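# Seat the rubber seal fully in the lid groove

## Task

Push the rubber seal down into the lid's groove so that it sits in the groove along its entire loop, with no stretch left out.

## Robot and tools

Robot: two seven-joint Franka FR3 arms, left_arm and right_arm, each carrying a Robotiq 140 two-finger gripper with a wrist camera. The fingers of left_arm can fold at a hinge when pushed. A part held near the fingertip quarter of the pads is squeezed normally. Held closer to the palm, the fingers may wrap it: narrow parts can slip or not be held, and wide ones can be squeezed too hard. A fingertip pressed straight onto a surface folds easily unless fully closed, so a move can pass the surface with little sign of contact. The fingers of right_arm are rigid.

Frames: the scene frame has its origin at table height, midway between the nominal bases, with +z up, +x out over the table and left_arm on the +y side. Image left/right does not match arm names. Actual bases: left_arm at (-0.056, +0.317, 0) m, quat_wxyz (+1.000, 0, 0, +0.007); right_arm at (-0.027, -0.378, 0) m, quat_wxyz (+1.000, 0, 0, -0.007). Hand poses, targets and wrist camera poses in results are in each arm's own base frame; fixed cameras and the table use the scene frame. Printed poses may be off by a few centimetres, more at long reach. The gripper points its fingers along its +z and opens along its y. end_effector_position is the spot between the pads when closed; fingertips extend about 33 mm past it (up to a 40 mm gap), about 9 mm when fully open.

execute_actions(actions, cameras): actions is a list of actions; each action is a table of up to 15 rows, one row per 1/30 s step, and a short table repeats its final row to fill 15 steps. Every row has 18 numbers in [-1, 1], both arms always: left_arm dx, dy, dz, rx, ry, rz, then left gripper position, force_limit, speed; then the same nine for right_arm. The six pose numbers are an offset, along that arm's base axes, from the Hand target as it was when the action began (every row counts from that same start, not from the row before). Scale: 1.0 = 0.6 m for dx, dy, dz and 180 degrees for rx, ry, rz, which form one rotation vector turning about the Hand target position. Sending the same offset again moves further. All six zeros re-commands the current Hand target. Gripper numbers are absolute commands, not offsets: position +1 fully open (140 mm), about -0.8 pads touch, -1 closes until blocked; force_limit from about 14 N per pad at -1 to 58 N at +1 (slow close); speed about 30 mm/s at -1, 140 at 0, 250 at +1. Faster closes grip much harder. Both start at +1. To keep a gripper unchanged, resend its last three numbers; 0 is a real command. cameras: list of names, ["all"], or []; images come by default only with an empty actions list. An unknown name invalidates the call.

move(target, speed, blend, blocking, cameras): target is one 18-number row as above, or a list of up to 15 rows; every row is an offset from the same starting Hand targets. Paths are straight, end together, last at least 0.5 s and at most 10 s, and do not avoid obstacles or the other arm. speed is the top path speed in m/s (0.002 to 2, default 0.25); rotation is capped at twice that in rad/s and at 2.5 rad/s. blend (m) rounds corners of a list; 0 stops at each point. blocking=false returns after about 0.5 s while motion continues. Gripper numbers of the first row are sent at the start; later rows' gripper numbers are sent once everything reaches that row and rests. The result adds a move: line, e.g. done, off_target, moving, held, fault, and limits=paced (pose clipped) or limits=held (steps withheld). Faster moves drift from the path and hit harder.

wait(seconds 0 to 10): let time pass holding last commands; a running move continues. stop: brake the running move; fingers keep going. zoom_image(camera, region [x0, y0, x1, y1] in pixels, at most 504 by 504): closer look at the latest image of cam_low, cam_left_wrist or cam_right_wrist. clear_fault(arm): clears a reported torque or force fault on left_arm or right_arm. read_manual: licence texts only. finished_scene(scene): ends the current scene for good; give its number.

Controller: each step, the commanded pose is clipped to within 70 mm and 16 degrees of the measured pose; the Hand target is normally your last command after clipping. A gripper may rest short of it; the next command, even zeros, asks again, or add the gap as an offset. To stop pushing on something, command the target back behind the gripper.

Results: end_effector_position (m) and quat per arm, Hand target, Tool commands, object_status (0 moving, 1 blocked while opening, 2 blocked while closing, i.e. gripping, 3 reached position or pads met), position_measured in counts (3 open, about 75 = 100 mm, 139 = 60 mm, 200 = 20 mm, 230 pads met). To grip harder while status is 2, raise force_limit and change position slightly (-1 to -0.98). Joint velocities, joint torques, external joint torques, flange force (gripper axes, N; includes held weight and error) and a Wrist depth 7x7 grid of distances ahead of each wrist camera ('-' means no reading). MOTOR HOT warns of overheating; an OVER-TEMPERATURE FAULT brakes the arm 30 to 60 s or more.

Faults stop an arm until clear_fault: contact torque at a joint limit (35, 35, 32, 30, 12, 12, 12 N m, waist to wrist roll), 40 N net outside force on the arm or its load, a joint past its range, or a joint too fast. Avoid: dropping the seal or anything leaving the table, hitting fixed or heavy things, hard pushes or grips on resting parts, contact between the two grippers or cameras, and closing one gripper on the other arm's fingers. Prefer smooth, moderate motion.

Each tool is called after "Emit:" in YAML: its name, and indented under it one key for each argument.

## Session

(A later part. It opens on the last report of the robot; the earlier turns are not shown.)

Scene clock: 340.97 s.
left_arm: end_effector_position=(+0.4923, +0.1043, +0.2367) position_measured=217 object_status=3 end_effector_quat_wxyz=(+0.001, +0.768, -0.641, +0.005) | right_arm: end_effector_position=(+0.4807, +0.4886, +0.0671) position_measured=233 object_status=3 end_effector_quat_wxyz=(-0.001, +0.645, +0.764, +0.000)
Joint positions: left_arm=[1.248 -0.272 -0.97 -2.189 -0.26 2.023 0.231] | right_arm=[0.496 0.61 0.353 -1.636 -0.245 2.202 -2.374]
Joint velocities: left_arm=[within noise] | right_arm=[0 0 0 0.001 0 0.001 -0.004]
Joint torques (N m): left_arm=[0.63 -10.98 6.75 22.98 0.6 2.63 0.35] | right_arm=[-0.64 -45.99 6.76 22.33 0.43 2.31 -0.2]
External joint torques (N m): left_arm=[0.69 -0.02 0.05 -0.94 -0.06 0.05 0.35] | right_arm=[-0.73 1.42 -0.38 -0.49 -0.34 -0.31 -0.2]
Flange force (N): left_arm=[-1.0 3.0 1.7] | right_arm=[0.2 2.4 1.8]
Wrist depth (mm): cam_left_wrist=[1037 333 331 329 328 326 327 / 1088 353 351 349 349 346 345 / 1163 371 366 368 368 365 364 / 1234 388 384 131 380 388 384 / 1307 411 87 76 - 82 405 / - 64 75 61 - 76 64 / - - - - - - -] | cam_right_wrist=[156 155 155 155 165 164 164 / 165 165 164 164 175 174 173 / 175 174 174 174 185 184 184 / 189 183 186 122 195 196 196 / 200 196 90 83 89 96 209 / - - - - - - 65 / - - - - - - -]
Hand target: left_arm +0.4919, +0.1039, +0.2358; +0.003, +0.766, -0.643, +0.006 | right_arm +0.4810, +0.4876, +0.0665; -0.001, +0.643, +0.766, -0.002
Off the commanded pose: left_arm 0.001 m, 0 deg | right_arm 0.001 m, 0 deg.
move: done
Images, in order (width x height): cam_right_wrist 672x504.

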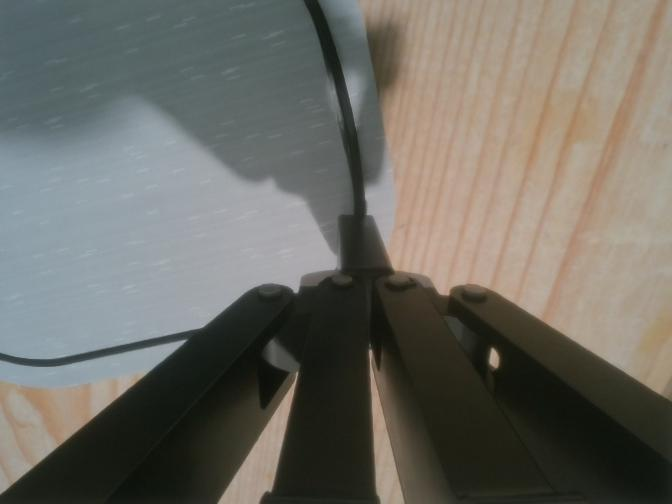

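Emit:
move:
  target:
    - [0,0,0,0,0,0,-0.7,-1,0,0.001,0.0,-0.0115,0,0,0,-1,-1,0]
    - [0,0,0,0,0,0,-0.7,-1,0,0.0,-0.0075,-0.0338,0,0,0,-1,-1,0]
  speed: 0.05
  blend: 0.003
  cameras: ["cam_right_wrist"]

Emit:
zoom_image:
  camera: "cam_right_wrist"
  region: [220, 0, 440, 270]

Scene clock: 342.03 s.
left_arm: end_effector_position=(+0.4923, +0.1043, +0.2367) position_measured=217 object_status=3 end_effector_quat_wxyz=(+0.001, +0.768, -0.641, +0.005) | right_arm: end_effector_position=(+0.4818, +0.4872, +0.0598) position_measured=233 object_status=3 end_effector_quat_wxyz=(+0.000, +0.643, +0.765, +0.003)
Joint positions: left_arm=[1.248 -0.272 -0.97 -2.189 -0.26 2.023 0.231] | right_arm=[0.495 0.614 0.35 -1.651 -0.252 2.227 -2.375]
Joint velocities: left_arm=[within noise] | right_arm=[0 -0.002 0 -0.003 0 0.003 0.001]
Joint torques (N m): left_arm=[0.69 -10.97 6.76 22.99 0.6 2.64 0.34] | right_arm=[-0.72 -37.13 3.85 18.11 0.01 4.29 -0.07]
External joint torques (N m): left_arm=[0.72 -0.15 0.06 -0.83 -0.06 0.07 0.34] | right_arm=[-0.79 9.9 -3.25 -4.36 -0.74 1.68 -0.07]
Flange force (N): left_arm=[-1.0 3.1 1.4] | right_arm=[1.5 4.5 20.6]
Wrist depth (mm): cam_left_wrist=[1062 332 333 331 329 330 328 / 1121 351 350 348 345 345 344 / 1188 371 368 365 363 364 364 / 1248 394 384 130 383 387 386 / 1323 411 87 76 - 81 404 / - 64 75 61 - 75 64 / - - - - - - -] | cam_right_wrist=[150 150 149 148 159 158 159 / 157 157 157 157 169 167 168 / 167 166 167 167 178 178 178 / 178 177 178 154 186 189 190 / 190 188 90 83 89 198 202 / - - - - - - 65 / - - - - - - -]
Hand target: left_arm +0.4919, +0.1039, +0.2358; +0.003, +0.766, -0.643, +0.006 | right_arm +0.4810, +0.4831, +0.0462; -0.001, +0.643, +0.766, -0.002
Off the commanded pose: left_arm 0.001 m, 0 deg | right_arm 0.014 m, 1 deg.
move: off_target (right_arm)
Images, in order (width x height): cam_right_wrist 672x504.

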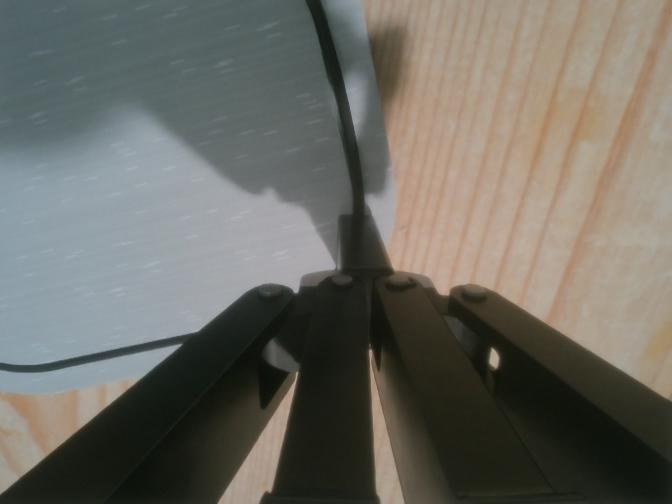

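Scaled by 1.867 from the camera's 672x504 image, which has a finer 960x720 frame.

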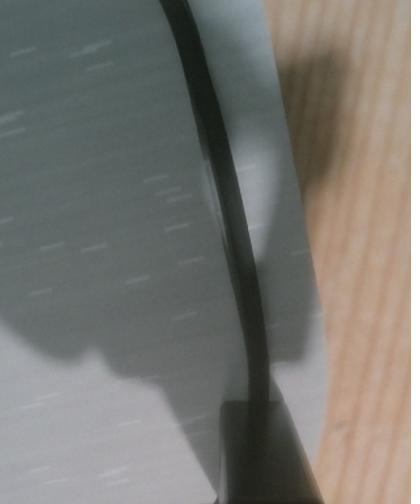

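Emit:
move:
  target:
    - [0,0,0,0,0,0,-0.7,-1,0,0,0.012,0.03,0,0,0,-1,-1,0]
    - [0,0,0,0,0,0,-0.7,-1,0,-0.002,0.0298,0.0347,0,0,0.019,-1,-1,0]
  speed: 0.1
  blend: 0.003
  cameras: ["cam_right_wrist"]

Emit:
zoom_image:
  camera: "cam_right_wrist"
  region: [220, 0, 440, 270]

Scene clock: 343.60 s.
left_arm: end_effector_position=(+0.4923, +0.1043, +0.2367) position_measured=217 object_status=3 end_effector_quat_wxyz=(+0.001, +0.768, -0.641, +0.005) | right_arm: end_effector_position=(+0.4798, +0.5017, +0.0676) position_measured=233 object_status=3 end_effector_quat_wxyz=(-0.001, +0.622, +0.783, +0.000)
Joint positions: left_arm=[1.248 -0.272 -0.97 -2.189 -0.26 2.023 0.231] | right_arm=[0.505 0.639 0.368 -1.59 -0.262 2.18 -2.412]
Joint velocities: left_arm=[within noise] | right_arm=[0.001 -0.001 -0.002 -0.001 -0.001 -0.001 -0.006]
Joint torques (N m): left_arm=[0.66 -11 6.82 23.02 0.6 2.63 0.35] | right_arm=[-0.3 -46.73 7.31 22.41 0.44 2.3 -0.26]
External joint torques (N m): left_arm=[0.8 -0.03 0.19 -0.92 -0.06 0.05 0.35] | right_arm=[-0.46 1.23 -0.35 -0.34 -0.34 -0.3 -0.26]
Flange force (N): left_arm=[-1.3 3.1 1.6] | right_arm=[0.6 2.6 1.4]
Wrist depth (mm): cam_left_wrist=[1057 332 331 331 331 327 328 / 1116 352 350 346 346 345 345 / 1139 369 369 368 363 365 367 / - 395 387 130 383 384 387 / 1372 411 87 76 - 82 403 / - 64 76 61 - 76 64 / - - - - - - -] | cam_right_wrist=[156 155 155 155 165 164 164 / 165 166 164 164 174 174 173 / 176 175 174 174 185 185 184 / 189 186 184 122 195 197 196 / 201 197 90 83 90 96 210 / - - - - - - 65 / - - - - - - -]
Hand target: left_arm +0.4919, +0.1039, +0.2358; +0.003, +0.766, -0.643, +0.006 | right_arm +0.4798, +0.5010, +0.0671; -0.001, +0.620, +0.785, -0.002
Off the commanded pose: left_arm 0.001 m, 0 deg | right_arm 0.001 m, 0 deg.
move: done
Images, in order (width x height): cam_right_wrist 672x504.

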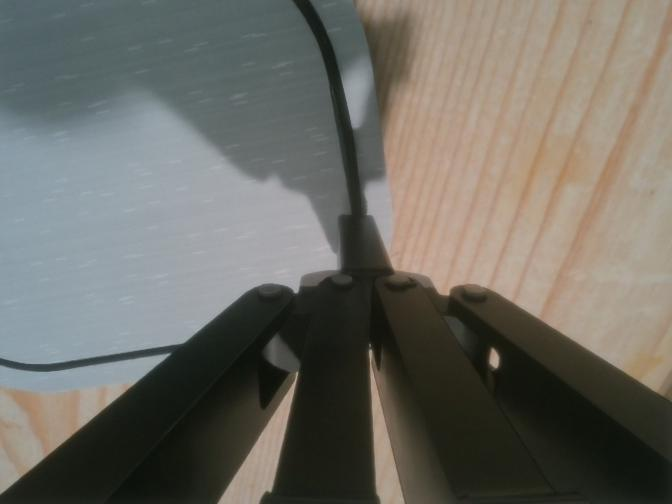

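Scaled by 1.867 from the camera's 672x504 image, which has a finer 960x720 frame.

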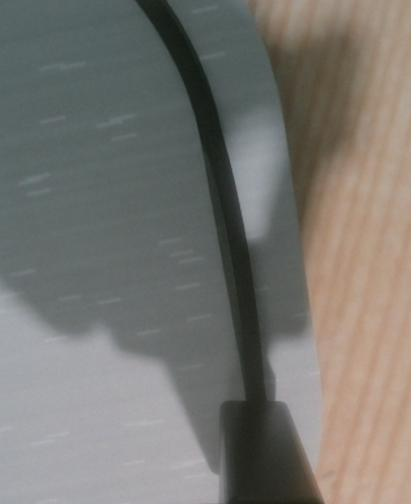

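Emit:
move:
  target:
    - [0,0,0,0,0,0,-0.7,-1,0,0.002,0.0,-0.0117,0,0,0,-1,-1,0]
    - [0,0,0,0,0,0,-0.7,-1,0,-0.003,-0.0075,-0.0347,0,0,0,-1,-1,0]
  speed: 0.05
  blend: 0.003
  cameras: ["cam_right_wrist"]

Emit:
zoom_image:
  camera: "cam_right_wrist"
  region: [220, 0, 440, 270]

Scene clock: 344.63 s.
left_arm: end_effector_position=(+0.4923, +0.1043, +0.2367) position_measured=217 object_status=3 end_effector_quat_wxyz=(+0.001, +0.768, -0.641, +0.005) | right_arm: end_effector_position=(+0.4807, +0.5005, +0.0600) position_measured=233 object_status=3 end_effector_quat_wxyz=(+0.001, +0.620, +0.785, +0.005)
Joint positions: left_arm=[1.248 -0.272 -0.97 -2.189 -0.26 2.023 0.231] | right_arm=[0.503 0.64 0.364 -1.612 -0.27 2.212 -2.413]
Joint velocities: left_arm=[within noise] | right_arm=[0 -0.002 0 -0.004 0 0.003 0.001]
Joint torques (N m): left_arm=[0.68 -10.96 6.81 23.01 0.59 2.63 0.31] | right_arm=[-0.22 -37.46 4.82 17.21 0.29 3.79 0.04]
External joint torques (N m): left_arm=[0.57 -0.15 -0.05 -0.86 -0.07 0.05 0.31] | right_arm=[-0.55 10.37 -2.97 -5.36 -0.47 1.17 0.04]
Flange force (N): left_arm=[-0.7 3.2 1.5] | right_arm=[0.2 1.9 20.3]
Wrist depth (mm): cam_left_wrist=[1067 334 328 329 327 330 327 / 1105 350 350 345 347 344 345 / 1181 369 368 368 365 364 364 / 1214 395 384 130 383 386 386 / 1300 411 87 76 - 81 402 / - 64 75 61 - 76 64 / - - - - - - -] | cam_right_wrist=[150 150 147 149 159 159 158 / 157 157 159 157 168 168 168 / 166 167 168 167 178 179 179 / 177 178 177 154 187 189 191 / 189 187 90 83 89 196 204 / - - - - - - 65 / - - - - - - -]
Hand target: left_arm +0.4919, +0.1039, +0.2358; +0.003, +0.766, -0.643, +0.006 | right_arm +0.4780, +0.4965, +0.0462; -0.001, +0.620, +0.785, -0.002
Off the commanded pose: left_arm 0.001 m, 0 deg | right_arm 0.015 m, 1 deg.
move: off_target (right_arm)
Images, in order (width x height): cam_right_wrist 672x504.

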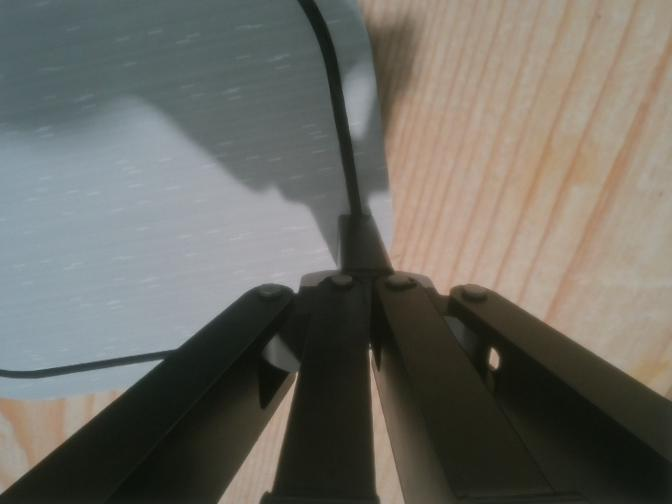

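Scaled by 1.867 from the camera's 672x504 image, which has a finer 960x720 frame.

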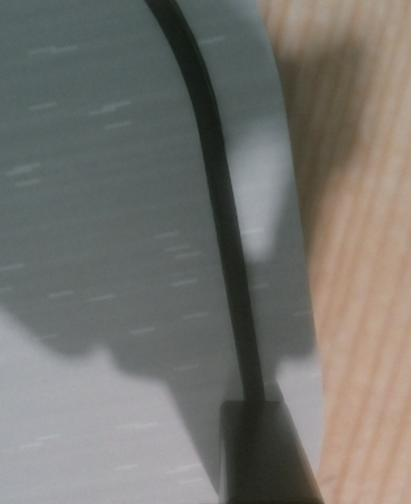

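Emit:
move:
  target:
    - [0,0,0,0,0,0,-0.7,-1,0,0,0.012,0.03,0,0,0,-1,-1,0]
    - [0,0,0,0,0,0,-0.7,-1,0,-0.0058,0.0333,0.0355,0,0,0.04,-1,-1,0]
  speed: 0.1
  blend: 0.003
  cameras: ["cam_right_wrist"]

Emit:
zoom_image:
  camera: "cam_right_wrist"
  region: [220, 0, 440, 270]

Scene clock: 346.63 s.
left_arm: end_effector_position=(+0.4923, +0.1043, +0.2367) position_measured=217 object_status=3 end_effector_quat_wxyz=(+0.001, +0.768, -0.641, +0.005) | right_arm: end_effector_position=(+0.4742, +0.5175, +0.0681) position_measured=233 object_status=3 end_effector_quat_wxyz=(-0.001, +0.572, +0.820, +0.000)
Joint positions: left_arm=[1.248 -0.272 -0.97 -2.189 -0.26 2.023 0.231] | right_arm=[0.505 0.67 0.403 -1.548 -0.294 2.157 -2.502]
Joint velocities: left_arm=[within noise] | right_arm=[0.001 -0.001 -0.001 -0.001 0 0 -0.007]
Joint torques (N m): left_arm=[0.65 -10.95 6.78 23 0.6 2.62 0.35] | right_arm=[-0.61 -47.21 8.26 22.38 0.45 2.29 -0.19]
External joint torques (N m): left_arm=[0.69 -0.15 0.08 -0.84 -0.06 0.05 0.35] | right_arm=[-0.54 1.38 -0.15 -0.46 -0.34 -0.32 -0.19]
Flange force (N): left_arm=[-1.0 3.3 1.4] | right_arm=[0.2 2.3 1.6]
Wrist depth (mm): cam_left_wrist=[1067 332 334 331 330 325 327 / 1116 350 350 346 346 344 345 / 1163 366 366 366 363 365 362 / 1234 391 385 130 385 382 383 / 1307 411 87 76 - 82 402 / - 64 75 61 - 76 64 / - - - - - - -] | cam_right_wrist=[157 156 156 155 166 165 165 / 166 165 161 164 174 174 174 / 177 176 175 174 186 186 184 / 189 187 187 137 195 197 196 / 200 197 90 83 89 96 210 / - - - - - - 65 / - - - - - - -]
Hand target: left_arm +0.4919, +0.1039, +0.2358; +0.003, +0.766, -0.643, +0.006 | right_arm +0.4745, +0.5165, +0.0675; +0.000, +0.569, +0.822, -0.002
Off the commanded pose: left_arm 0.001 m, 0 deg | right_arm 0.001 m, 0 deg.
move: done
Images, in order (width x height): cam_right_wrist 672x504.

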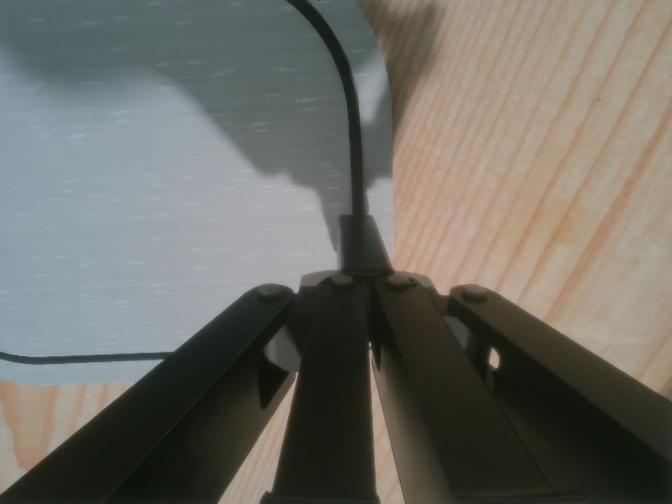

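Scaled by 1.867 from the camera's 672x504 image, which has a finer 960x720 frame.

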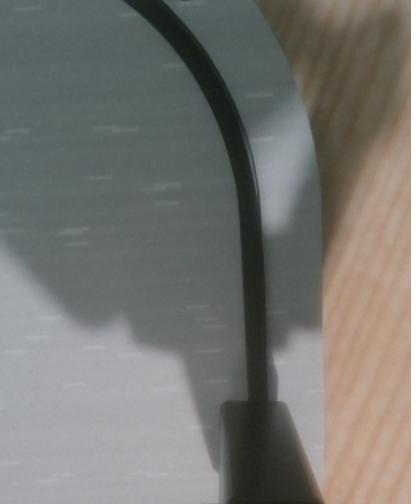

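Emit:
move:
  target:
    - [0,0,0,0,0,0,-0.7,-1,0,0.001,0.001,-0.0117,0,0,0,-1,-1,0]
    - [0,0,0,0,0,0,-0.7,-1,0,0.0,-0.0065,-0.0355,0,0,0,-1,-1,0]
  speed: 0.05
  blend: 0.003
  cameras: ["cam_right_wrist"]

Emit:
zoom_image:
  camera: "cam_right_wrist"
  region: [220, 0, 440, 270]

Scene clock: 347.60 s.
left_arm: end_effector_position=(+0.4923, +0.1043, +0.2367) position_measured=217 object_status=3 end_effector_quat_wxyz=(+0.001, +0.768, -0.641, +0.005) | right_arm: end_effector_position=(+0.4749, +0.5164, +0.0602) position_measured=233 object_status=3 end_effector_quat_wxyz=(+0.001, +0.569, +0.822, +0.002)
Joint positions: left_arm=[1.248 -0.272 -0.97 -2.189 -0.26 2.023 0.231] | right_arm=[0.504 0.675 0.4 -1.563 -0.303 2.181 -2.503]
Joint torques (N m): left_arm=[0.67 -10.95 6.77 23 0.6 2.61 0.34] | right_arm=[-0.76 -37.98 4.91 17.79 0.01 4.44 -0.03]
External joint torques (N m): left_arm=[0.67 -0.13 0.03 -0.85 -0.06 0.04 0.34] | right_arm=[-0.58 10.4 -3.41 -4.83 -0.76 1.84 -0.03]
Flange force (N): left_arm=[-0.9 3.1 1.4] | right_arm=[0.6 3.3 21.3]
Wrist depth (mm): cam_left_wrist=[1067 332 332 332 327 328 326 / 1067 351 350 346 344 344 348 / 1175 369 369 365 366 365 364 / 1227 390 385 130 383 386 385 / 1315 411 87 76 - 82 399 / - 64 75 61 - 76 64 / - - - - - - -] | cam_right_wrist=[151 149 148 150 159 158 158 / 158 157 158 156 168 168 167 / 167 167 168 166 178 177 177 / 179 177 178 155 188 189 189 / 193 188 90 83 89 197 202 / - - - - - - 65 / - - - - - - -]
Hand target: left_arm +0.4919, +0.1039, +0.2358; +0.003, +0.766, -0.643, +0.006 | right_arm +0.4745, +0.5126, +0.0462; +0.000, +0.569, +0.822, -0.002
Off the commanded pose: left_arm 0.001 m, 0 deg | right_arm 0.015 m, 0 deg.
move: off_target (right_arm)
Images, in order (width x height): cam_right_wrist 672x504.

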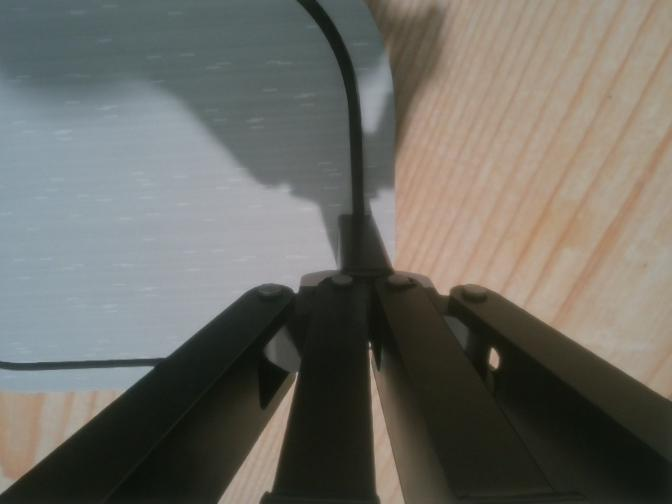

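Scaled by 1.867 from the camera's 672x504 image, which has a finer 960x720 frame.

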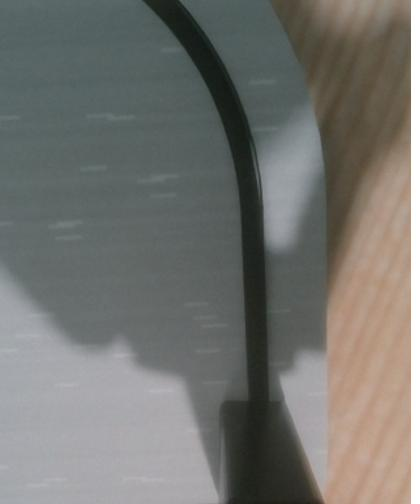

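Emit:
move:
  target:
    - [0,0,0,0,0,0,-1,-1,0,0,0.0,0.06,0,0,0,-1,-1,0]
    - [-0.3367,0.0,0.05,0,0,0,-1,-1,0,-0.2,-0.4,0.28,0,0,0,-1,-1,0]
    - [-0.3367,0.0,0.05,0,0,0,-1,-1,0,-0.34,-0.52,0.3,0,0,0,-1,-1,0]
  speed: [0.15,0.3,0.3]
  blend: [0.01,0.05,0]

Scene clock: 352.03 s.
left_arm: end_effector_position=(+0.2915, +0.1039, +0.2662) position_measured=233 object_status=3 end_effector_quat_wxyz=(+0.002, +0.768, -0.640, +0.008) | right_arm: end_effector_position=(+0.2716, +0.2018, +0.2267) position_measured=233 object_status=3 end_effector_quat_wxyz=(-0.001, +0.572, +0.820, +0.000)
Joint positions: left_arm=[0.915 -0.903 -0.442 -2.642 -0.366 1.775 0.527] | right_arm=[0.398 -0.69 0.218 -2.675 0.153 1.992 -2.99]
Joint velocities: left_arm=[within noise] | right_arm=[-0.001 0.001 -0.001 0 -0.001 0 -0.007]
Joint torques (N m): left_arm=[0.27 -1.75 7.66 22.65 0.93 2.3 0.35] | right_arm=[0.52 -8.83 -5.14 23.46 0.57 2.29 -0.15]
External joint torques (N m): left_arm=[0.23 -0.79 0.04 -0.68 0.22 -0.23 0.35] | right_arm=[0.53 -0.89 -1.17 -0.91 -0.31 -0.24 -0.15]
Flange force (N): left_arm=[0.2 4.7 0.7] | right_arm=[-3.5 -5.9 0.0]
Wrist depth (mm): cam_left_wrist=[365 364 361 359 357 356 350 / 387 382 377 376 373 372 363 / 404 402 397 398 393 390 373 / 427 426 424 121 412 416 412 / 454 441 79 87 - 82 434 / - 64 76 - - 75 64 / - - - - - - -] | cam_right_wrist=[316 312 315 315 315 313 311 / 333 334 333 334 329 329 327 / 355 352 351 352 349 347 349 / 362 376 375 122 371 372 368 / 377 393 89 83 89 384 397 / - - - - - - 65 / - - - - - - -]
Hand target: left_arm +0.2899, +0.1039, +0.2658; +0.003, +0.766, -0.643, +0.006 | right_arm +0.2705, +0.2006, +0.2262; +0.000, +0.569, +0.822, -0.002
Off the commanded pose: left_arm 0.002 m, 1 deg | right_arm 0.002 m, 0 deg.
move: done; blend cut to 0 m at target 1

Emit:
execute_actions:
  actions: []
  cameras: ["cam_low", "cam_right_wrist"]

Scene clock: 352.63 s.
left_arm: end_effector_position=(+0.2915, +0.1039, +0.2662) position_measured=233 object_status=3 end_effector_quat_wxyz=(+0.002, +0.768, -0.640, +0.008) | right_arm: end_effector_position=(+0.2716, +0.2018, +0.2267) position_measured=233 object_status=3 end_effector_quat_wxyz=(-0.001, +0.572, +0.821, +0.000)
Joint positions: left_arm=[0.915 -0.903 -0.442 -2.642 -0.366 1.775 0.527] | right_arm=[0.398 -0.69 0.218 -2.675 0.153 1.992 -2.991]
Joint velocities: within noise
Joint torques (N m): left_arm=[0.3 -1.79 7.68 22.67 0.94 2.3 0.35] | right_arm=[0.53 -8.81 -5.12 23.5 0.55 2.26 -0.16]
External joint torques (N m): left_arm=[0.27 -0.78 -0.02 -0.76 0.23 -0.25 0.35] | right_arm=[0.55 -0.87 -1.13 -0.82 -0.31 -0.26 -0.16]
Flange force (N): left_arm=[0.2 4.7 0.8] | right_arm=[-3.4 -5.7 -0.2]
Wrist depth (mm): cam_left_wrist=[363 366 361 357 356 353 351 / 383 382 379 376 376 373 365 / 402 399 398 396 393 395 377 / 431 426 422 121 413 411 411 / 449 445 79 87 - 82 433 / - 64 76 - - 75 64 / - - - - - - -] | cam_right_wrist=[316 315 313 312 314 312 310 / 333 333 331 332 330 327 327 / 353 350 355 352 351 349 347 / 363 376 374 122 370 374 368 / 385 396 89 83 89 384 393 / - - - - - - 65 / - - - - - - -]
Hand target: left_arm +0.2899, +0.1039, +0.2658; +0.003, +0.766, -0.643, +0.006 | right_arm +0.2705, +0.2006, +0.2262; +0.000, +0.569, +0.822, -0.002
Tool commands: left_gripper/position=-1.0 left_gripper/force_limit=-1.0 left_gripper/speed=+0.0 right_gripper/position=-1.0 right_gripper/force_limit=-1.0 right_gripper/speed=+0.0
Off the commanded pose: left_arm 0.002 m, 0 deg | right_arm 0.002 m, 0 deg.
Images, in order (width x height): cam_low 672x504, cam_right_wrist 672x504.

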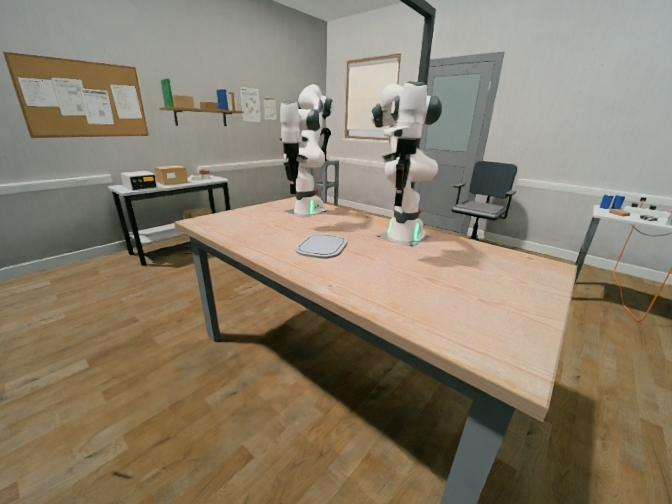

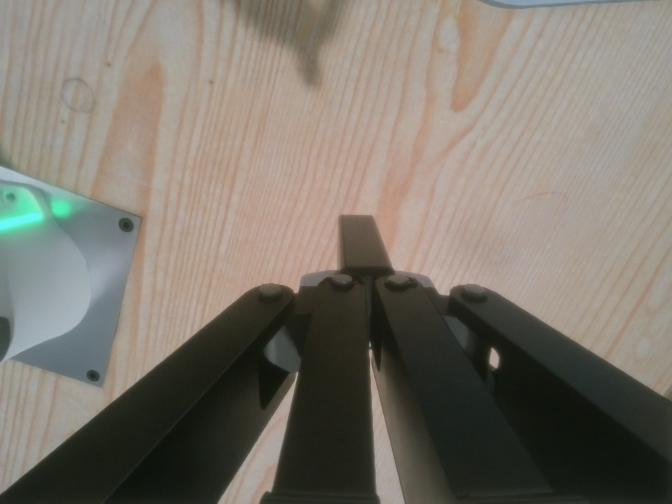

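Emit:
move:
  target:
    - [0,0.1,0.0,0,0,0,-1,-1,0,0.1,0.15,0.03,0,0,-0.5,-1,-1,0]
    - [0,0.12,0.0,0,0,0,-1,-1,0,0.2,0.4,0.03,0,0,-0.98,-1,-1,0]
  speed: 0.5
  cameras: ["cam_right_wrist"]

Scene clock: 359.67 s.
left_arm: end_effector_position=(+0.2903, +0.1740, +0.2658) position_measured=233 object_status=3 end_effector_quat_wxyz=(+0.004, +0.768, -0.641, +0.007) | right_arm: end_effector_position=(+0.3910, +0.4401, +0.2440) position_measured=233 object_status=3 end_effector_quat_wxyz=(-0.002, +0.841, -0.541, +0.001)
Joint positions: left_arm=[0.984 -0.745 -0.357 -2.582 -0.265 1.854 0.614] | right_arm=[-1.072 -1.04 1.394 -1.798 1.015 1.542 -0.215]
Joint velocities: left_arm=[within noise] | right_arm=[-0.001 0.001 -0.001 0.001 0 -0.001 0.006]
Joint torques (N m): left_arm=[0.78 -5.85 5.53 24.11 0.94 2.84 0.34] | right_arm=[-0.64 26.98 -29.27 12.73 1.09 2.4 0.26]
External joint torques (N m): left_arm=[0.73 0.21 -0.09 -0.06 0.24 0.32 0.34] | right_arm=[-0.56 -1.12 -1.44 0.28 0.33 -0.22 0.26]
Flange force (N): left_arm=[-2.2 -0.8 0.9] | right_arm=[-0.4 -0.1 -1.4]
Wrist depth (mm): cam_left_wrist=[363 363 357 358 355 353 347 / 384 381 378 376 372 371 367 / 402 401 398 393 394 395 392 / 426 426 422 121 412 412 411 / 452 448 79 87 - 82 429 / - 64 76 - - 75 64 / - - - - - - -] | cam_right_wrist=[349 339 344 339 338 335 334 / 369 363 355 358 356 360 357 / 388 386 378 - 372 376 379 / 413 411 407 122 - 401 404 / 445 435 89 83 89 420 434 / - - - - - - 65 / - - - - - - -]
Hand target: left_arm +0.2899, +0.1759, +0.2658; +0.003, +0.766, -0.643, +0.006 | right_arm +0.3905, +0.4406, +0.2442; -0.002, +0.840, -0.543, +0.000
Off the commanded pose: left_arm 0.002 m, 0 deg | right_arm 0.001 m, 0 deg.
move: done; limits=paced
Images, in order (width x height): cam_right_wrist 672x504.

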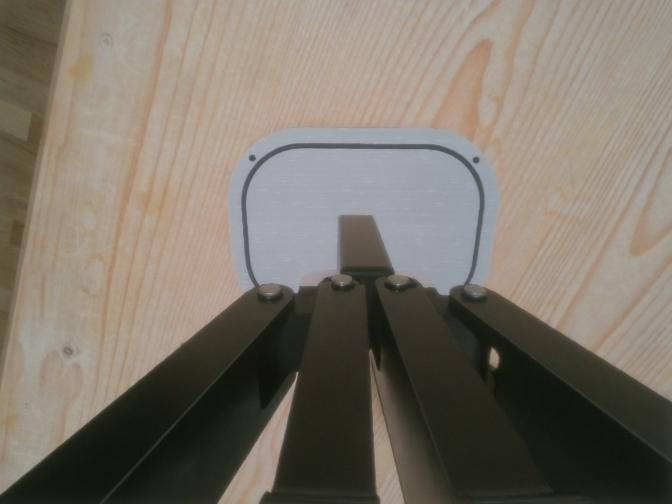

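Emit:
move:
  target: [0,0,0.0,0,0,0,-1,-1,0,-0.17,-0.4,0.0,0,0,0,-1,-1,0]
  speed: 0.4

Emit:
wait:
  seconds: 0.1

Scene clock: 362.27 s.
left_arm: end_effector_position=(+0.2903, +0.1740, +0.2658) position_measured=233 object_status=3 end_effector_quat_wxyz=(+0.004, +0.768, -0.641, +0.007) | right_arm: end_effector_position=(+0.2881, +0.2016, +0.2444) position_measured=233 object_status=3 end_effector_quat_wxyz=(-0.002, +0.838, -0.545, +0.000)
Joint positions: left_arm=[0.984 -0.745 -0.357 -2.582 -0.265 1.854 0.614] | right_arm=[-0.6 -1.174 0.899 -2.536 0.81 1.563 -0.556]
Joint velocities: left_arm=[within noise] | right_arm=[0.001 0 -0.001 0 0.001 0 -0.007]
Joint torques (N m): left_arm=[0.75 -5.88 5.55 24.05 0.93 2.86 0.33] | right_arm=[0.51 10.94 -21.14 16.11 0.51 2.74 -0.18]
External joint torques (N m): left_arm=[0.74 0.12 0.02 -0.07 0.24 0.35 0.33] | right_arm=[0.5 0.08 -1.43 -0.51 -0.28 0.11 -0.18]
Flange force (N): left_arm=[-2.2 -0.4 0.9] | right_arm=[1.6 5.1 -1.7]
Wrist depth (mm): cam_left_wrist=[363 362 362 356 355 357 347 / 385 379 378 376 374 373 369 / 402 403 399 394 393 395 392 / 427 423 417 121 411 414 410 / 454 441 79 87 - 82 430 / - 64 76 - - 75 64 / - - - - - - -] | cam_right_wrist=[335 329 331 332 333 333 333 / 353 354 352 355 355 352 353 / 378 376 379 376 376 374 375 / 404 404 401 122 404 406 401 / 432 - 89 83 89 415 432 / - - - - - - 65 / - - - - - - -]
Hand target: left_arm +0.2899, +0.1759, +0.2658; +0.003, +0.766, -0.643, +0.006 | right_arm +0.2885, +0.2006, +0.2442; -0.002, +0.840, -0.543, +0.000
Off the commanded pose: left_arm 0.002 m, 0 deg | right_arm 0.001 m, 0 deg.
move: done

Scene clock: 362.37 s.
left_arm: end_effector_position=(+0.2903, +0.1740, +0.2658) position_measured=233 object_status=3 end_effector_quat_wxyz=(+0.004, +0.768, -0.641, +0.007) | right_arm: end_effector_position=(+0.2881, +0.2016, +0.2444) position_measured=233 object_status=3 end_effector_quat_wxyz=(-0.002, +0.838, -0.545, +0.000)
Joint positions: left_arm=[0.984 -0.745 -0.357 -2.582 -0.265 1.854 0.614] | right_arm=[-0.6 -1.174 0.899 -2.536 0.81 1.563 -0.556]
Joint torques (N m): left_arm=[0.8 -5.88 5.56 24.12 0.92 2.84 0.34] | right_arm=[0.46 10.9 -21.16 16.16 0.5 2.75 -0.11]
External joint torques (N m): left_arm=[0.86 0.21 0.08 -0.04 0.23 0.33 0.34] | right_arm=[0.42 0.08 -1.43 -0.51 -0.29 0.12 -0.11]
Flange force (N): left_arm=[-2.5 -0.7 0.7] | right_arm=[1.5 4.9 -1.7]
Wrist depth (mm): cam_left_wrist=[363 363 361 358 356 355 350 / 381 380 380 378 375 373 370 / 400 400 399 395 394 389 388 / 424 422 420 121 409 417 411 / 451 445 79 87 - 82 436 / - 64 75 - - 75 64 / - - - - - - -] | cam_right_wrist=[334 332 334 334 332 331 331 / 356 354 356 353 353 352 351 / 377 377 379 377 372 373 374 / 402 399 402 122 400 398 401 / 428 423 89 83 89 416 431 / - - - - - - 65 / - - - - - - -]
Hand target: left_arm +0.2899, +0.1759, +0.2658; +0.003, +0.766, -0.643, +0.006 | right_arm +0.2885, +0.2006, +0.2442; -0.002, +0.840, -0.543, +0.000
Tool commands: left_gripper/position=-1.0 left_gripper/force_limit=-1.0 left_gripper/speed=+0.0 right_gripper/position=-1.0 right_gripper/force_limit=-1.0 right_gripper/speed=+0.0
Off the commanded pose: left_arm 0.002 m, 0 deg | right_arm 0.001 m, 0 deg.
wait: 0.10 s; no rest

Emit:
move:
  target:
    - [0,0,0.0,0,0,0,-1,-1,0,0.22,0.48,-0.08,0,0,-0.018,-1,-1,0]
    - [0,0,0.0,0,0,0,-1,-1,0,0.303,0.548,-0.28,0,0,-0.018,-1,-1,0]
  speed: [0.4,0.2]
  blend: [0.03,0]
  cameras: ["cam_right_wrist"]

Scene clock: 366.13 s.
left_arm: end_effector_position=(+0.2903, +0.1740, +0.2658) position_measured=233 object_status=3 end_effector_quat_wxyz=(+0.004, +0.768, -0.641, +0.007) | right_arm: end_effector_position=(+0.4685, +0.5286, +0.0760) position_measured=233 object_status=3 end_effector_quat_wxyz=(+0.000, +0.826, -0.564, -0.001)
Joint positions: left_arm=[0.984 -0.745 -0.357 -2.582 -0.265 1.854 0.614] | right_arm=[-1.446 -1.24 1.766 -1.446 1.215 1.712 -0.064]
Joint velocities: left_arm=[within noise] | right_arm=[0.001 -0.001 0.001 0 0 0.001 0.005]
Joint torques (N m): left_arm=[0.78 -5.88 5.57 24.08 0.94 2.86 0.34] | right_arm=[-0.64 42.24 -30.64 9.29 1.27 2.75 0.21]
External joint torques (N m): left_arm=[0.78 0.06 0.07 0 0.24 0.35 0.34] | right_arm=[-0.62 -1.73 -2.06 0.04 0.53 0.16 0.21]
Flange force (N): left_arm=[-2.2 -0.3 0.7] | right_arm=[-0.6 -2.3 0.4]
Wrist depth (mm): cam_left_wrist=[363 364 361 358 357 354 348 / 384 380 378 375 376 373 367 / 405 402 402 395 390 391 389 / 426 421 419 121 411 412 410 / 454 444 79 87 - 81 435 / - 64 76 - - 75 64 / - - - - - - -] | cam_right_wrist=[196 195 195 196 190 188 186 / 207 207 207 204 194 194 192 / 220 220 219 217 205 205 205 / 236 237 235 136 217 219 219 / 252 248 89 83 89 95 234 / - - - - - - 62 / - - - - - - -]
Hand target: left_arm +0.2899, +0.1759, +0.2658; +0.003, +0.766, -0.643, +0.006 | right_arm +0.4703, +0.5294, +0.0762; -0.002, +0.824, -0.567, +0.000
Off the commanded pose: left_arm 0.002 m, 0 deg | right_arm 0.002 m, 0 deg.
move: done
Images, in order (width x height): cam_right_wrist 672x504.

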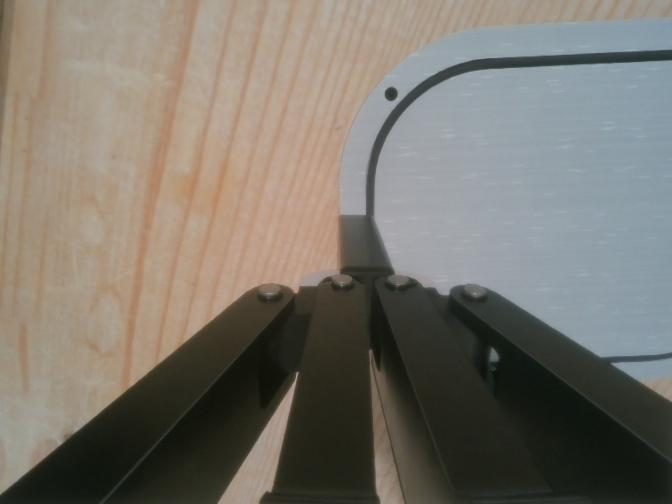

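Emit:
move:
  target: [0,0,0.0,0,0,0,-1,-1,0,-0.0062,-0.0025,-0.0258,0,0,0,-1,-1,0]
  speed: 0.06
  cameras: ["cam_right_wrist"]

Emit:
zoom_image:
  camera: "cam_right_wrist"
  region: [220, 0, 440, 270]

Scene clock: 367.37 s.
left_arm: end_effector_position=(+0.2903, +0.1740, +0.2658) position_measured=233 object_status=3 end_effector_quat_wxyz=(+0.004, +0.768, -0.641, +0.007) | right_arm: end_effector_position=(+0.4662, +0.5273, +0.0614) position_measured=233 object_status=3 end_effector_quat_wxyz=(+0.000, +0.823, -0.568, +0.000)
Joint positions: left_arm=[0.984 -0.745 -0.357 -2.582 -0.265 1.854 0.614] | right_arm=[-1.435 -1.254 1.779 -1.468 1.229 1.735 -0.063]
Joint velocities: left_arm=[within noise] | right_arm=[0 0.002 0 0 0.001 0.005 0.002]
Joint torques (N m): left_arm=[0.74 -5.85 5.54 24.11 0.94 2.86 0.36] | right_arm=[0.46 42.45 -30.3 8.43 1.29 2.76 -0.13]
External joint torques (N m): left_arm=[0.74 0.23 -0.03 -0.08 0.24 0.34 0.35] | right_arm=[0.38 -1.11 -1.64 -0.62 0.55 0.19 -0.13]
Flange force (N): left_arm=[-2.3 -0.8 0.9] | right_arm=[2.1 4.9 0.4]
Wrist depth (mm): cam_left_wrist=[360 362 360 357 355 354 351 / 383 380 375 376 374 373 366 / 405 399 394 394 392 392 390 / 428 426 418 121 411 416 408 / 453 444 79 87 - 81 431 / - 64 76 - - 75 64 / - - - - - - -] | cam_right_wrist=[186 182 183 181 177 172 173 / 194 193 193 192 181 180 179 / 206 205 205 200 191 189 190 / 221 220 218 136 203 206 200 / 235 232 90 83 89 96 221 / - - - - - - 65 / - - - - - - -]
Hand target: left_arm +0.2899, +0.1759, +0.2658; +0.003, +0.766, -0.643, +0.006 | right_arm +0.4666, +0.5279, +0.0608; -0.002, +0.824, -0.567, +0.000
Off the commanded pose: left_arm 0.002 m, 0 deg | right_arm 0.001 m, 0 deg.
move: done
Images, in order (width x height): cam_right_wrist 672x504.

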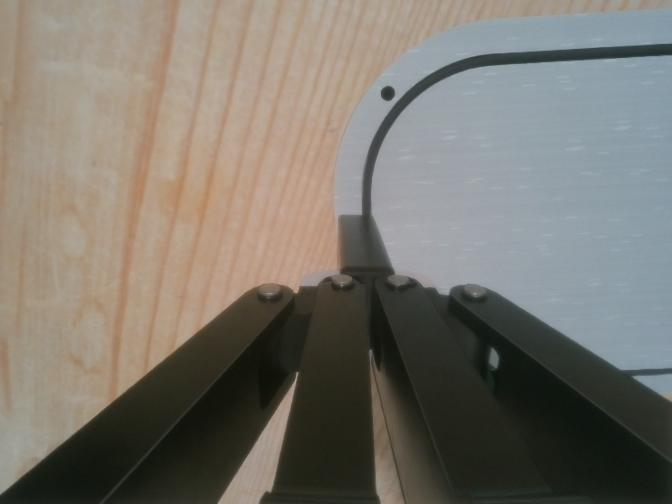

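Scaled by 1.867 from the camera's 672x504 image, which has a finer 960x720 frame.

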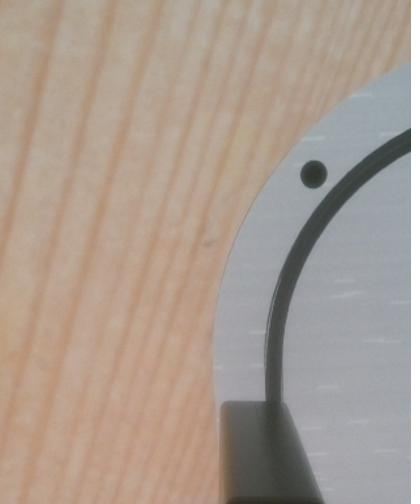

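Emit:
move:
  target:
    - [0,0,0.0,0,0,0,-1,-1,0,-0.006,0.005,0.013,0,0,0,-1,-1,0]
    - [0,0,0,0,0,0,-1,-1,0,-0.0138,0.0125,0.0,0,0,0,-1,-1,0]
    - [0,0,0,0,0,0,-1,-1,0,-0.0138,0.0125,-0.006,0,0,0,-1,-1,0]
  speed: [0.06,0.06,0.02]
  blend: [0.005,0.0,0]
  cameras: ["cam_right_wrist"]

Emit:
zoom_image:
  camera: "cam_right_wrist"
  region: [220, 0, 440, 270]

Scene clock: 369.03 s.
left_arm: end_effector_position=(+0.2903, +0.1740, +0.2658) position_measured=233 object_status=3 end_effector_quat_wxyz=(+0.004, +0.768, -0.641, +0.007) | right_arm: end_effector_position=(+0.4574, +0.5353, +0.0581) position_measured=233 object_status=3 end_effector_quat_wxyz=(+0.000, +0.826, -0.564, +0.000)
Joint positions: left_arm=[0.984 -0.745 -0.357 -2.582 -0.265 1.854 0.614] | right_arm=[-1.419 -1.258 1.782 -1.468 1.233 1.739 -0.055]
Joint velocities: left_arm=[within noise] | right_arm=[0 -0.002 -0.001 0 0.003 0.003 0.001]
Joint torques (N m): left_arm=[0.8 -5.84 5.57 24.12 0.94 2.85 0.34] | right_arm=[-0.11 42.16 -30.3 8.43 1.32 2.74 0.26]
External joint torques (N m): left_arm=[0.79 0.26 0.02 -0.06 0.25 0.32 0.34] | right_arm=[0.08 -1.68 -1.36 -0.48 0.59 0.14 0.26]
Flange force (N): left_arm=[-2.5 -0.8 0.8] | right_arm=[0.5 2.0 1.2]
Wrist depth (mm): cam_left_wrist=[365 364 360 357 356 352 346 / 384 382 380 376 374 371 366 / 402 402 397 391 394 389 389 / 425 425 417 121 411 411 411 / 451 445 79 87 - 82 431 / - 64 76 - - 75 64 / - - - - - - -] | cam_right_wrist=[181 180 179 178 169 167 168 / 190 190 189 184 175 175 175 / 204 201 203 191 189 - 186 / 217 215 214 137 200 199 200 / 232 229 89 83 89 209 214 / - - - - - - 62 / - - - - - - -]
Hand target: left_arm +0.2899, +0.1759, +0.2658; +0.003, +0.766, -0.643, +0.006 | right_arm +0.4583, +0.5354, +0.0572; -0.002, +0.824, -0.567, +0.000
Off the commanded pose: left_arm 0.002 m, 0 deg | right_arm 0.001 m, 0 deg.
move: done; blend cut to 0.0045 m at target 1
Images, in order (width x height): cam_right_wrist 672x504.

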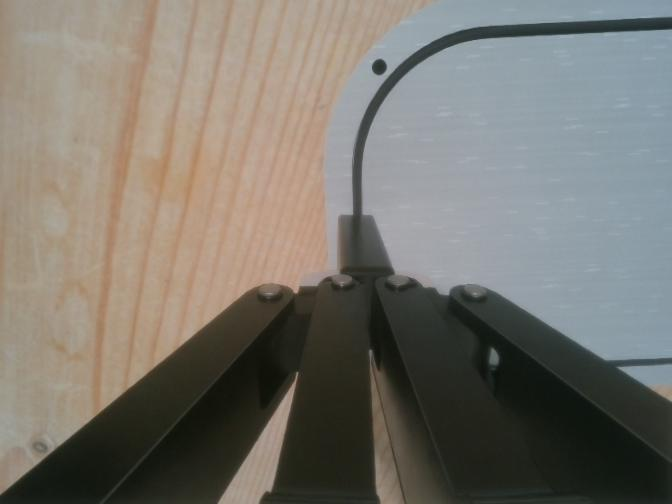

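Scaled by 1.867 from the camera's 672x504 image, which has a finer 960x720 frame.

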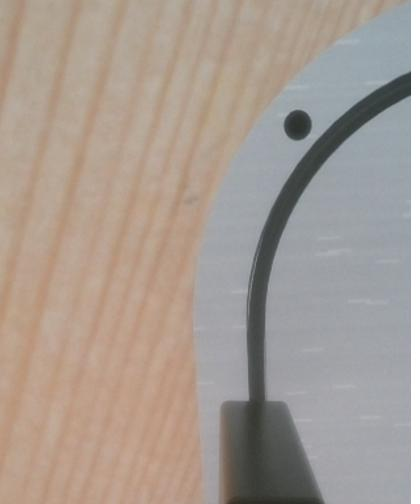

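Emit:
move:
  target: [0,0,0,0,0,0,-1,-1,0,0,0,-0.005,0,0,0,-1,-1,0]
  speed: 0.02

Scene clock: 369.87 s.
left_arm: end_effector_position=(+0.2903, +0.1740, +0.2658) position_measured=233 object_status=3 end_effector_quat_wxyz=(+0.004, +0.768, -0.641, +0.007) | right_arm: end_effector_position=(+0.4573, +0.5355, +0.0553) position_measured=233 object_status=3 end_effector_quat_wxyz=(-0.001, +0.825, -0.565, +0.000)
Joint positions: left_arm=[0.984 -0.745 -0.357 -2.582 -0.265 1.854 0.614] | right_arm=[-1.419 -1.261 1.785 -1.469 1.237 1.743 -0.055]
Joint torques (N m): left_arm=[0.74 -5.85 5.6 24.09 0.93 2.85 0.35] | right_arm=[-0.15 42.18 -30.16 8.32 1.35 2.77 0.2]
External joint torques (N m): left_arm=[0.74 0.18 0.06 -0.01 0.23 0.35 0.35] | right_arm=[-0.25 -1.7 -1.29 -0.64 0.6 0.19 0.2]
Flange force (N): left_arm=[-2.4 -0.6 0.7] | right_arm=[0.9 1.6 1.4]
Wrist depth (mm): cam_left_wrist=[365 363 363 357 355 357 351 / 380 381 378 376 374 372 366 / 405 405 401 392 392 392 386 / 428 420 422 121 410 411 412 / 456 445 79 87 - 82 431 / - 64 76 - - 75 64 / - - - - - - -] | cam_right_wrist=[177 177 177 176 166 164 162 / 189 187 187 183 174 174 174 / 199 200 199 189 186 184 184 / 213 213 212 136 197 196 196 / 229 225 89 83 89 205 211 / - - - - - - 65 / - - - - - - -]
Hand target: left_arm +0.2899, +0.1759, +0.2658; +0.003, +0.766, -0.643, +0.006 | right_arm +0.4583, +0.5354, +0.0542; -0.002, +0.824, -0.567, +0.000
Off the commanded pose: left_arm 0.002 m, 0 deg | right_arm 0.001 m, 0 deg.
move: done

Emit:
move:
  target: [0,0,0,0,0,0,-1,-1,0,0,0,-0.005,0,0,0,-1,-1,0]
  speed: 0.02

Emit:
move:
  target: [0,0,0,0,0,0,-1,-1,0,0,0,-0.005,0,0,0,-1,-1,0]
  speed: 0.02

Scene clock: 370.70 s.
left_arm: end_effector_position=(+0.2903, +0.1740, +0.2658) position_measured=233 object_status=3 end_effector_quat_wxyz=(+0.004, +0.768, -0.641, +0.007) | right_arm: end_effector_position=(+0.4571, +0.5358, +0.0523) position_measured=233 object_status=3 end_effector_quat_wxyz=(-0.001, +0.825, -0.565, +0.000)
Joint positions: left_arm=[0.984 -0.745 -0.357 -2.582 -0.265 1.854 0.614] | right_arm=[-1.419 -1.265 1.788 -1.47 1.24 1.747 -0.055]
Joint velocities: left_arm=[within noise] | right_arm=[-0.001 -0.001 0 0 0.002 0.004 0.003]
Joint torques (N m): left_arm=[0.8 -5.83 5.58 24.08 0.93 2.83 0.31] | right_arm=[-0.36 42.21 -30.21 8.2 1.32 2.88 0.17]
External joint torques (N m): left_arm=[0.78 0.18 0.02 -0.03 0.23 0.33 0.31] | right_arm=[-0.43 -1.7 -1.31 -0.74 0.57 0.29 0.17]
Flange force (N): left_arm=[-2.3 -0.7 0.7] | right_arm=[1.2 1.5 1.6]
Wrist depth (mm): cam_left_wrist=[363 359 360 360 355 354 350 / 384 382 378 378 374 374 368 / 405 402 398 396 391 388 389 / 428 422 422 121 416 413 410 / 452 444 79 87 - 81 431 / - 64 76 - - 75 64 / - - - - - - -] | cam_right_wrist=[176 175 174 174 164 162 163 / 188 186 184 180 171 172 169 / 197 196 195 186 185 183 184 / 211 210 209 154 194 193 191 / 226 222 90 83 89 201 207 / - - - - - - 65 / - - - - - - -]
Hand target: left_arm +0.2899, +0.1759, +0.2658; +0.003, +0.766, -0.643, +0.006 | right_arm +0.4583, +0.5354, +0.0512; -0.002, +0.824, -0.567, +0.000
Off the commanded pose: left_arm 0.002 m, 0 deg | right_arm 0.002 m, 0 deg.
move: done

Scene clock: 371.40 s.
left_arm: end_effector_position=(+0.2903, +0.1740, +0.2658) position_measured=233 object_status=3 end_effector_quat_wxyz=(+0.004, +0.768, -0.641, +0.007) | right_arm: end_effector_position=(+0.4568, +0.5360, +0.0493) position_measured=233 object_status=3 end_effector_quat_wxyz=(-0.001, +0.825, -0.565, +0.000)
Joint positions: left_arm=[0.984 -0.745 -0.357 -2.582 -0.265 1.854 0.614] | right_arm=[-1.419 -1.268 1.791 -1.471 1.243 1.751 -0.055]
Joint velocities: left_arm=[within noise] | right_arm=[0 0.001 0 -0.001 0.001 0.003 -0.002]
Joint torques (N m): left_arm=[0.75 -5.85 5.55 24.08 0.93 2.85 0.33] | right_arm=[-0.63 42.25 -30.23 8.27 1.32 2.75 0.13]
External joint torques (N m): left_arm=[0.77 0.27 0.02 -0.1 0.24 0.33 0.33] | right_arm=[-0.72 -1.7 -1.27 -0.65 0.57 0.15 0.13]
Flange force (N): left_arm=[-2.4 -0.8 0.9] | right_arm=[0.9 -0.1 1.5]
Wrist depth (mm): cam_left_wrist=[362 361 359 359 356 352 349 / 383 380 380 375 374 373 368 / 406 400 395 397 394 390 385 / 431 422 422 122 408 413 411 / 451 446 79 87 - 81 431 / - 64 76 - - 75 64 / - - - - - - -] | cam_right_wrist=[172 172 171 171 159 159 158 / 185 183 181 177 168 169 168 / 194 193 193 185 181 179 178 / 208 206 205 155 192 191 189 / 222 219 90 83 89 198 200 / - - - - - - 65 / - - - - - - -]
Hand target: left_arm +0.2899, +0.1759, +0.2658; +0.003, +0.766, -0.643, +0.006 | right_arm +0.4583, +0.5354, +0.0482; -0.002, +0.824, -0.567, +0.000
Off the commanded pose: left_arm 0.002 m, 0 deg | right_arm 0.002 m, 0 deg.
move: done

Emit:
move:
  target: [0,0,0,0,0,0,-1,-1,0,0,0,-0.005,0,0,0,-1,-1,0]
  speed: 0.02

Emit:
move:
  target: [0,0,0,0,0,0,-1,-1,0,0,0,-0.005,0,0,0,-1,-1,0]
  speed: 0.02

Scene clock: 372.20 s.
left_arm: end_effector_position=(+0.2903, +0.1740, +0.2658) position_measured=233 object_status=3 end_effector_quat_wxyz=(+0.004, +0.768, -0.641, +0.007) | right_arm: end_effector_position=(+0.4568, +0.5360, +0.0463) position_measured=233 object_status=3 end_effector_quat_wxyz=(-0.001, +0.825, -0.565, +0.000)
Joint positions: left_arm=[0.984 -0.745 -0.357 -2.582 -0.265 1.854 0.614] | right_arm=[-1.42 -1.272 1.795 -1.471 1.246 1.755 -0.055]
Joint velocities: left_arm=[within noise] | right_arm=[-0.001 -0.001 -0.002 -0.001 0.001 0.003 -0.001]
Joint torques (N m): left_arm=[0.78 -5.81 5.56 24.08 0.93 2.84 0.33] | right_arm=[-0.71 42.24 -30.24 8.18 1.3 2.79 0.07]
External joint torques (N m): left_arm=[0.8 0.2 0.07 -0.05 0.24 0.33 0.33] | right_arm=[-0.47 -1.57 -1.35 -0.45 0.58 0.2 0.07]
Flange force (N): left_arm=[-2.4 -0.6 0.8] | right_arm=[0.7 0.1 1.2]
Wrist depth (mm): cam_left_wrist=[365 361 361 360 357 356 350 / 384 382 376 378 373 371 368 / 404 399 393 395 397 389 388 / 426 418 418 122 411 410 410 / 454 445 79 87 - 81 426 / - 64 76 - - 75 64 / - - - - - - -] | cam_right_wrist=[170 169 169 167 157 156 156 / 180 180 179 175 166 164 167 / 191 190 190 179 177 177 173 / 205 204 202 137 188 188 187 / 219 215 90 83 89 194 200 / - - - - - - 62 / - - - - - - -]
Hand target: left_arm +0.2899, +0.1759, +0.2658; +0.003, +0.766, -0.643, +0.006 | right_arm +0.4583, +0.5354, +0.0452; -0.002, +0.824, -0.567, +0.000
Off the commanded pose: left_arm 0.002 m, 0 deg | right_arm 0.002 m, 0 deg.
move: done

Scene clock: 372.90 s.
left_arm: end_effector_position=(+0.2903, +0.1740, +0.2658) position_measured=233 object_status=3 end_effector_quat_wxyz=(+0.004, +0.768, -0.641, +0.007) | right_arm: end_effector_position=(+0.4568, +0.5361, +0.0433) position_measured=233 object_status=3 end_effector_quat_wxyz=(-0.001, +0.825, -0.565, +0.000)
Joint positions: left_arm=[0.984 -0.745 -0.357 -2.582 -0.265 1.854 0.614] | right_arm=[-1.421 -1.275 1.798 -1.472 1.249 1.759 -0.055]
Joint velocities: left_arm=[within noise] | right_arm=[0 0.001 -0.001 0.001 0 0.003 0.001]
Joint torques (N m): left_arm=[0.76 -5.86 5.6 24.13 0.93 2.86 0.34] | right_arm=[-0.66 42.32 -30.21 8.15 1.24 2.76 0.03]
External joint torques (N m): left_arm=[0.77 0.3 0.04 -0.16 0.24 0.32 0.34] | right_arm=[-0.54 -1.53 -1.33 -0.5 0.51 0.17 0.03]
Flange force (N): left_arm=[-2.5 -0.7 1.0] | right_arm=[0.9 0.1 1.1]
Wrist depth (mm): cam_left_wrist=[363 361 359 360 357 355 348 / 386 382 374 377 373 373 367 / 404 402 401 397 393 390 388 / 432 428 418 121 413 413 409 / 450 445 79 87 - 82 431 / - 64 76 - - 75 64 / - - - - - - -] | cam_right_wrist=[167 168 166 166 156 154 154 / 177 177 176 172 163 163 162 / 189 188 187 178 175 173 173 / 202 200 200 122 183 184 183 / 216 212 90 83 89 191 197 / - - - - - - 65 / - - - - - - -]
Hand target: left_arm +0.2899, +0.1759, +0.2658; +0.003, +0.766, -0.643, +0.006 | right_arm +0.4583, +0.5354, +0.0422; -0.002, +0.824, -0.567, +0.000
Off the commanded pose: left_arm 0.002 m, 0 deg | right_arm 0.002 m, 0 deg.
move: done

Emit:
move:
  target: [0,0,0,0,0,0,-1,-1,0,0,0,-0.006,0,0,0,-1,-1,0]
  speed: 0.02

Emit:
move:
  target: [0,0,0,0,0,0,-1,-1,0,0,0,-0.003,0,0,0,-1,-1,0]
  speed: 0.02
  cameras: ["cam_right_wrist"]

Emit:
zoom_image:
  camera: "cam_right_wrist"
  region: [220, 0, 440, 270]

Scene clock: 373.87 s.
left_arm: end_effector_position=(+0.2903, +0.1740, +0.2658) position_measured=233 object_status=3 end_effector_quat_wxyz=(+0.004, +0.768, -0.641, +0.007) | right_arm: end_effector_position=(+0.4567, +0.5360, +0.0396) position_measured=233 object_status=3 end_effector_quat_wxyz=(-0.001, +0.825, -0.566, +0.000)
Joint positions: left_arm=[0.984 -0.745 -0.357 -2.582 -0.265 1.854 0.614] | right_arm=[-1.421 -1.279 1.803 -1.472 1.252 1.764 -0.055]
Joint velocities: left_arm=[within noise] | right_arm=[0 0.001 -0.001 -0.001 -0.001 0.004 -0.001]
Joint torques (N m): left_arm=[0.8 -5.83 5.56 24.08 0.91 2.85 0.35] | right_arm=[-0.71 42.44 -30.26 8.12 1.29 2.74 0.01]
External joint torques (N m): left_arm=[0.79 0.24 -0.03 -0.1 0.22 0.33 0.35] | right_arm=[-0.68 -1.67 -1.22 -0.62 0.55 0.14 0.01]
Flange force (N): left_arm=[-2.3 -0.7 1.0] | right_arm=[1.1 0.0 1.5]
Wrist depth (mm): cam_left_wrist=[363 360 361 356 357 356 348 / 383 382 380 375 376 371 368 / 407 400 399 395 392 392 390 / 426 425 417 121 411 414 411 / 456 445 79 87 - 81 429 / - 64 76 - - 75 64 / - - - - - - -] | cam_right_wrist=[164 163 163 161 151 151 150 / 173 173 173 169 160 160 158 / 185 184 183 172 170 173 171 / 197 196 196 122 179 180 181 / 211 208 90 83 89 96 192 / - - - - - - 65 / - - - - - - -]
Hand target: left_arm +0.2899, +0.1759, +0.2658; +0.003, +0.766, -0.643, +0.006 | right_arm +0.4583, +0.5354, +0.0386; -0.002, +0.824, -0.567, +0.000
Off the commanded pose: left_arm 0.002 m, 0 deg | right_arm 0.002 m, 0 deg.
move: done

Scene clock: 374.57 s.
left_arm: end_effector_position=(+0.2903, +0.1740, +0.2658) position_measured=233 object_status=3 end_effector_quat_wxyz=(+0.004, +0.768, -0.641, +0.007) | right_arm: end_effector_position=(+0.4568, +0.5361, +0.0379) position_measured=233 object_status=3 end_effector_quat_wxyz=(-0.001, +0.825, -0.566, +0.000)
Joint positions: left_arm=[0.984 -0.745 -0.357 -2.582 -0.265 1.854 0.614] | right_arm=[-1.422 -1.28 1.805 -1.473 1.253 1.767 -0.055]
Joint velocities: left_arm=[within noise] | right_arm=[0.001 0.001 -0.001 0.002 0 0.003 -0.001]
Joint torques (N m): left_arm=[0.78 -5.89 5.57 24.08 0.93 2.85 0.35] | right_arm=[-0.68 42.41 -30.28 8.05 1.26 2.8 -0.06]
External joint torques (N m): left_arm=[0.78 0.21 0.03 -0.12 0.23 0.33 0.35] | right_arm=[-0.66 -1.52 -1.42 -0.59 0.53 0.22 -0.06]
Flange force (N): left_arm=[-2.3 -0.5 1.0] | right_arm=[1.3 0.2 1.1]
Wrist depth (mm): cam_left_wrist=[365 362 362 356 356 355 354 / 382 381 379 376 373 370 366 / 407 405 397 394 395 393 390 / 424 423 415 121 408 411 409 / 449 447 79 87 - 82 432 / - 64 76 - - 75 64 / - - - - - - -] | cam_right_wrist=[162 162 161 159 149 150 149 / 172 171 171 166 158 157 157 / 183 182 182 172 169 167 165 / 195 195 193 122 178 179 178 / 209 206 90 83 89 96 190 / - - - - - - 65 / - - - - - - -]
Hand target: left_arm +0.2899, +0.1759, +0.2658; +0.003, +0.766, -0.643, +0.006 | right_arm +0.4583, +0.5354, +0.0368; -0.002, +0.824, -0.567, +0.000
Off the commanded pose: left_arm 0.002 m, 0 deg | right_arm 0.002 m, 0 deg.
move: done
Images, in order (width x height): cam_right_wrist 672x504.

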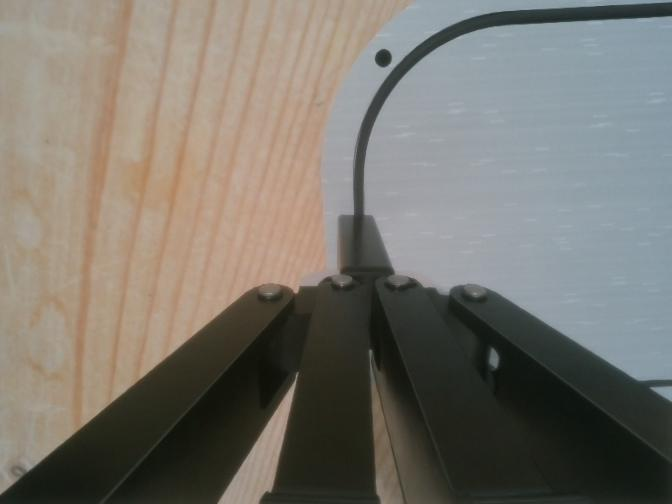

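Scaled by 1.867 from the camera's 672x504 image, which has a finer 960x720 frame.

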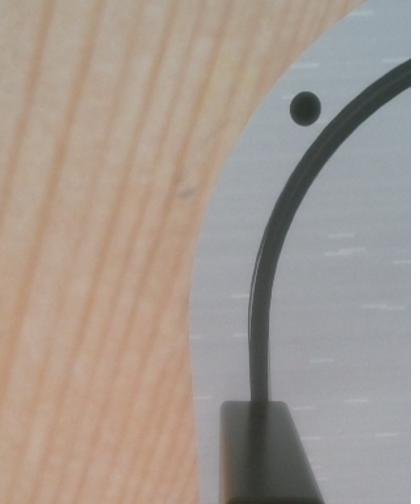

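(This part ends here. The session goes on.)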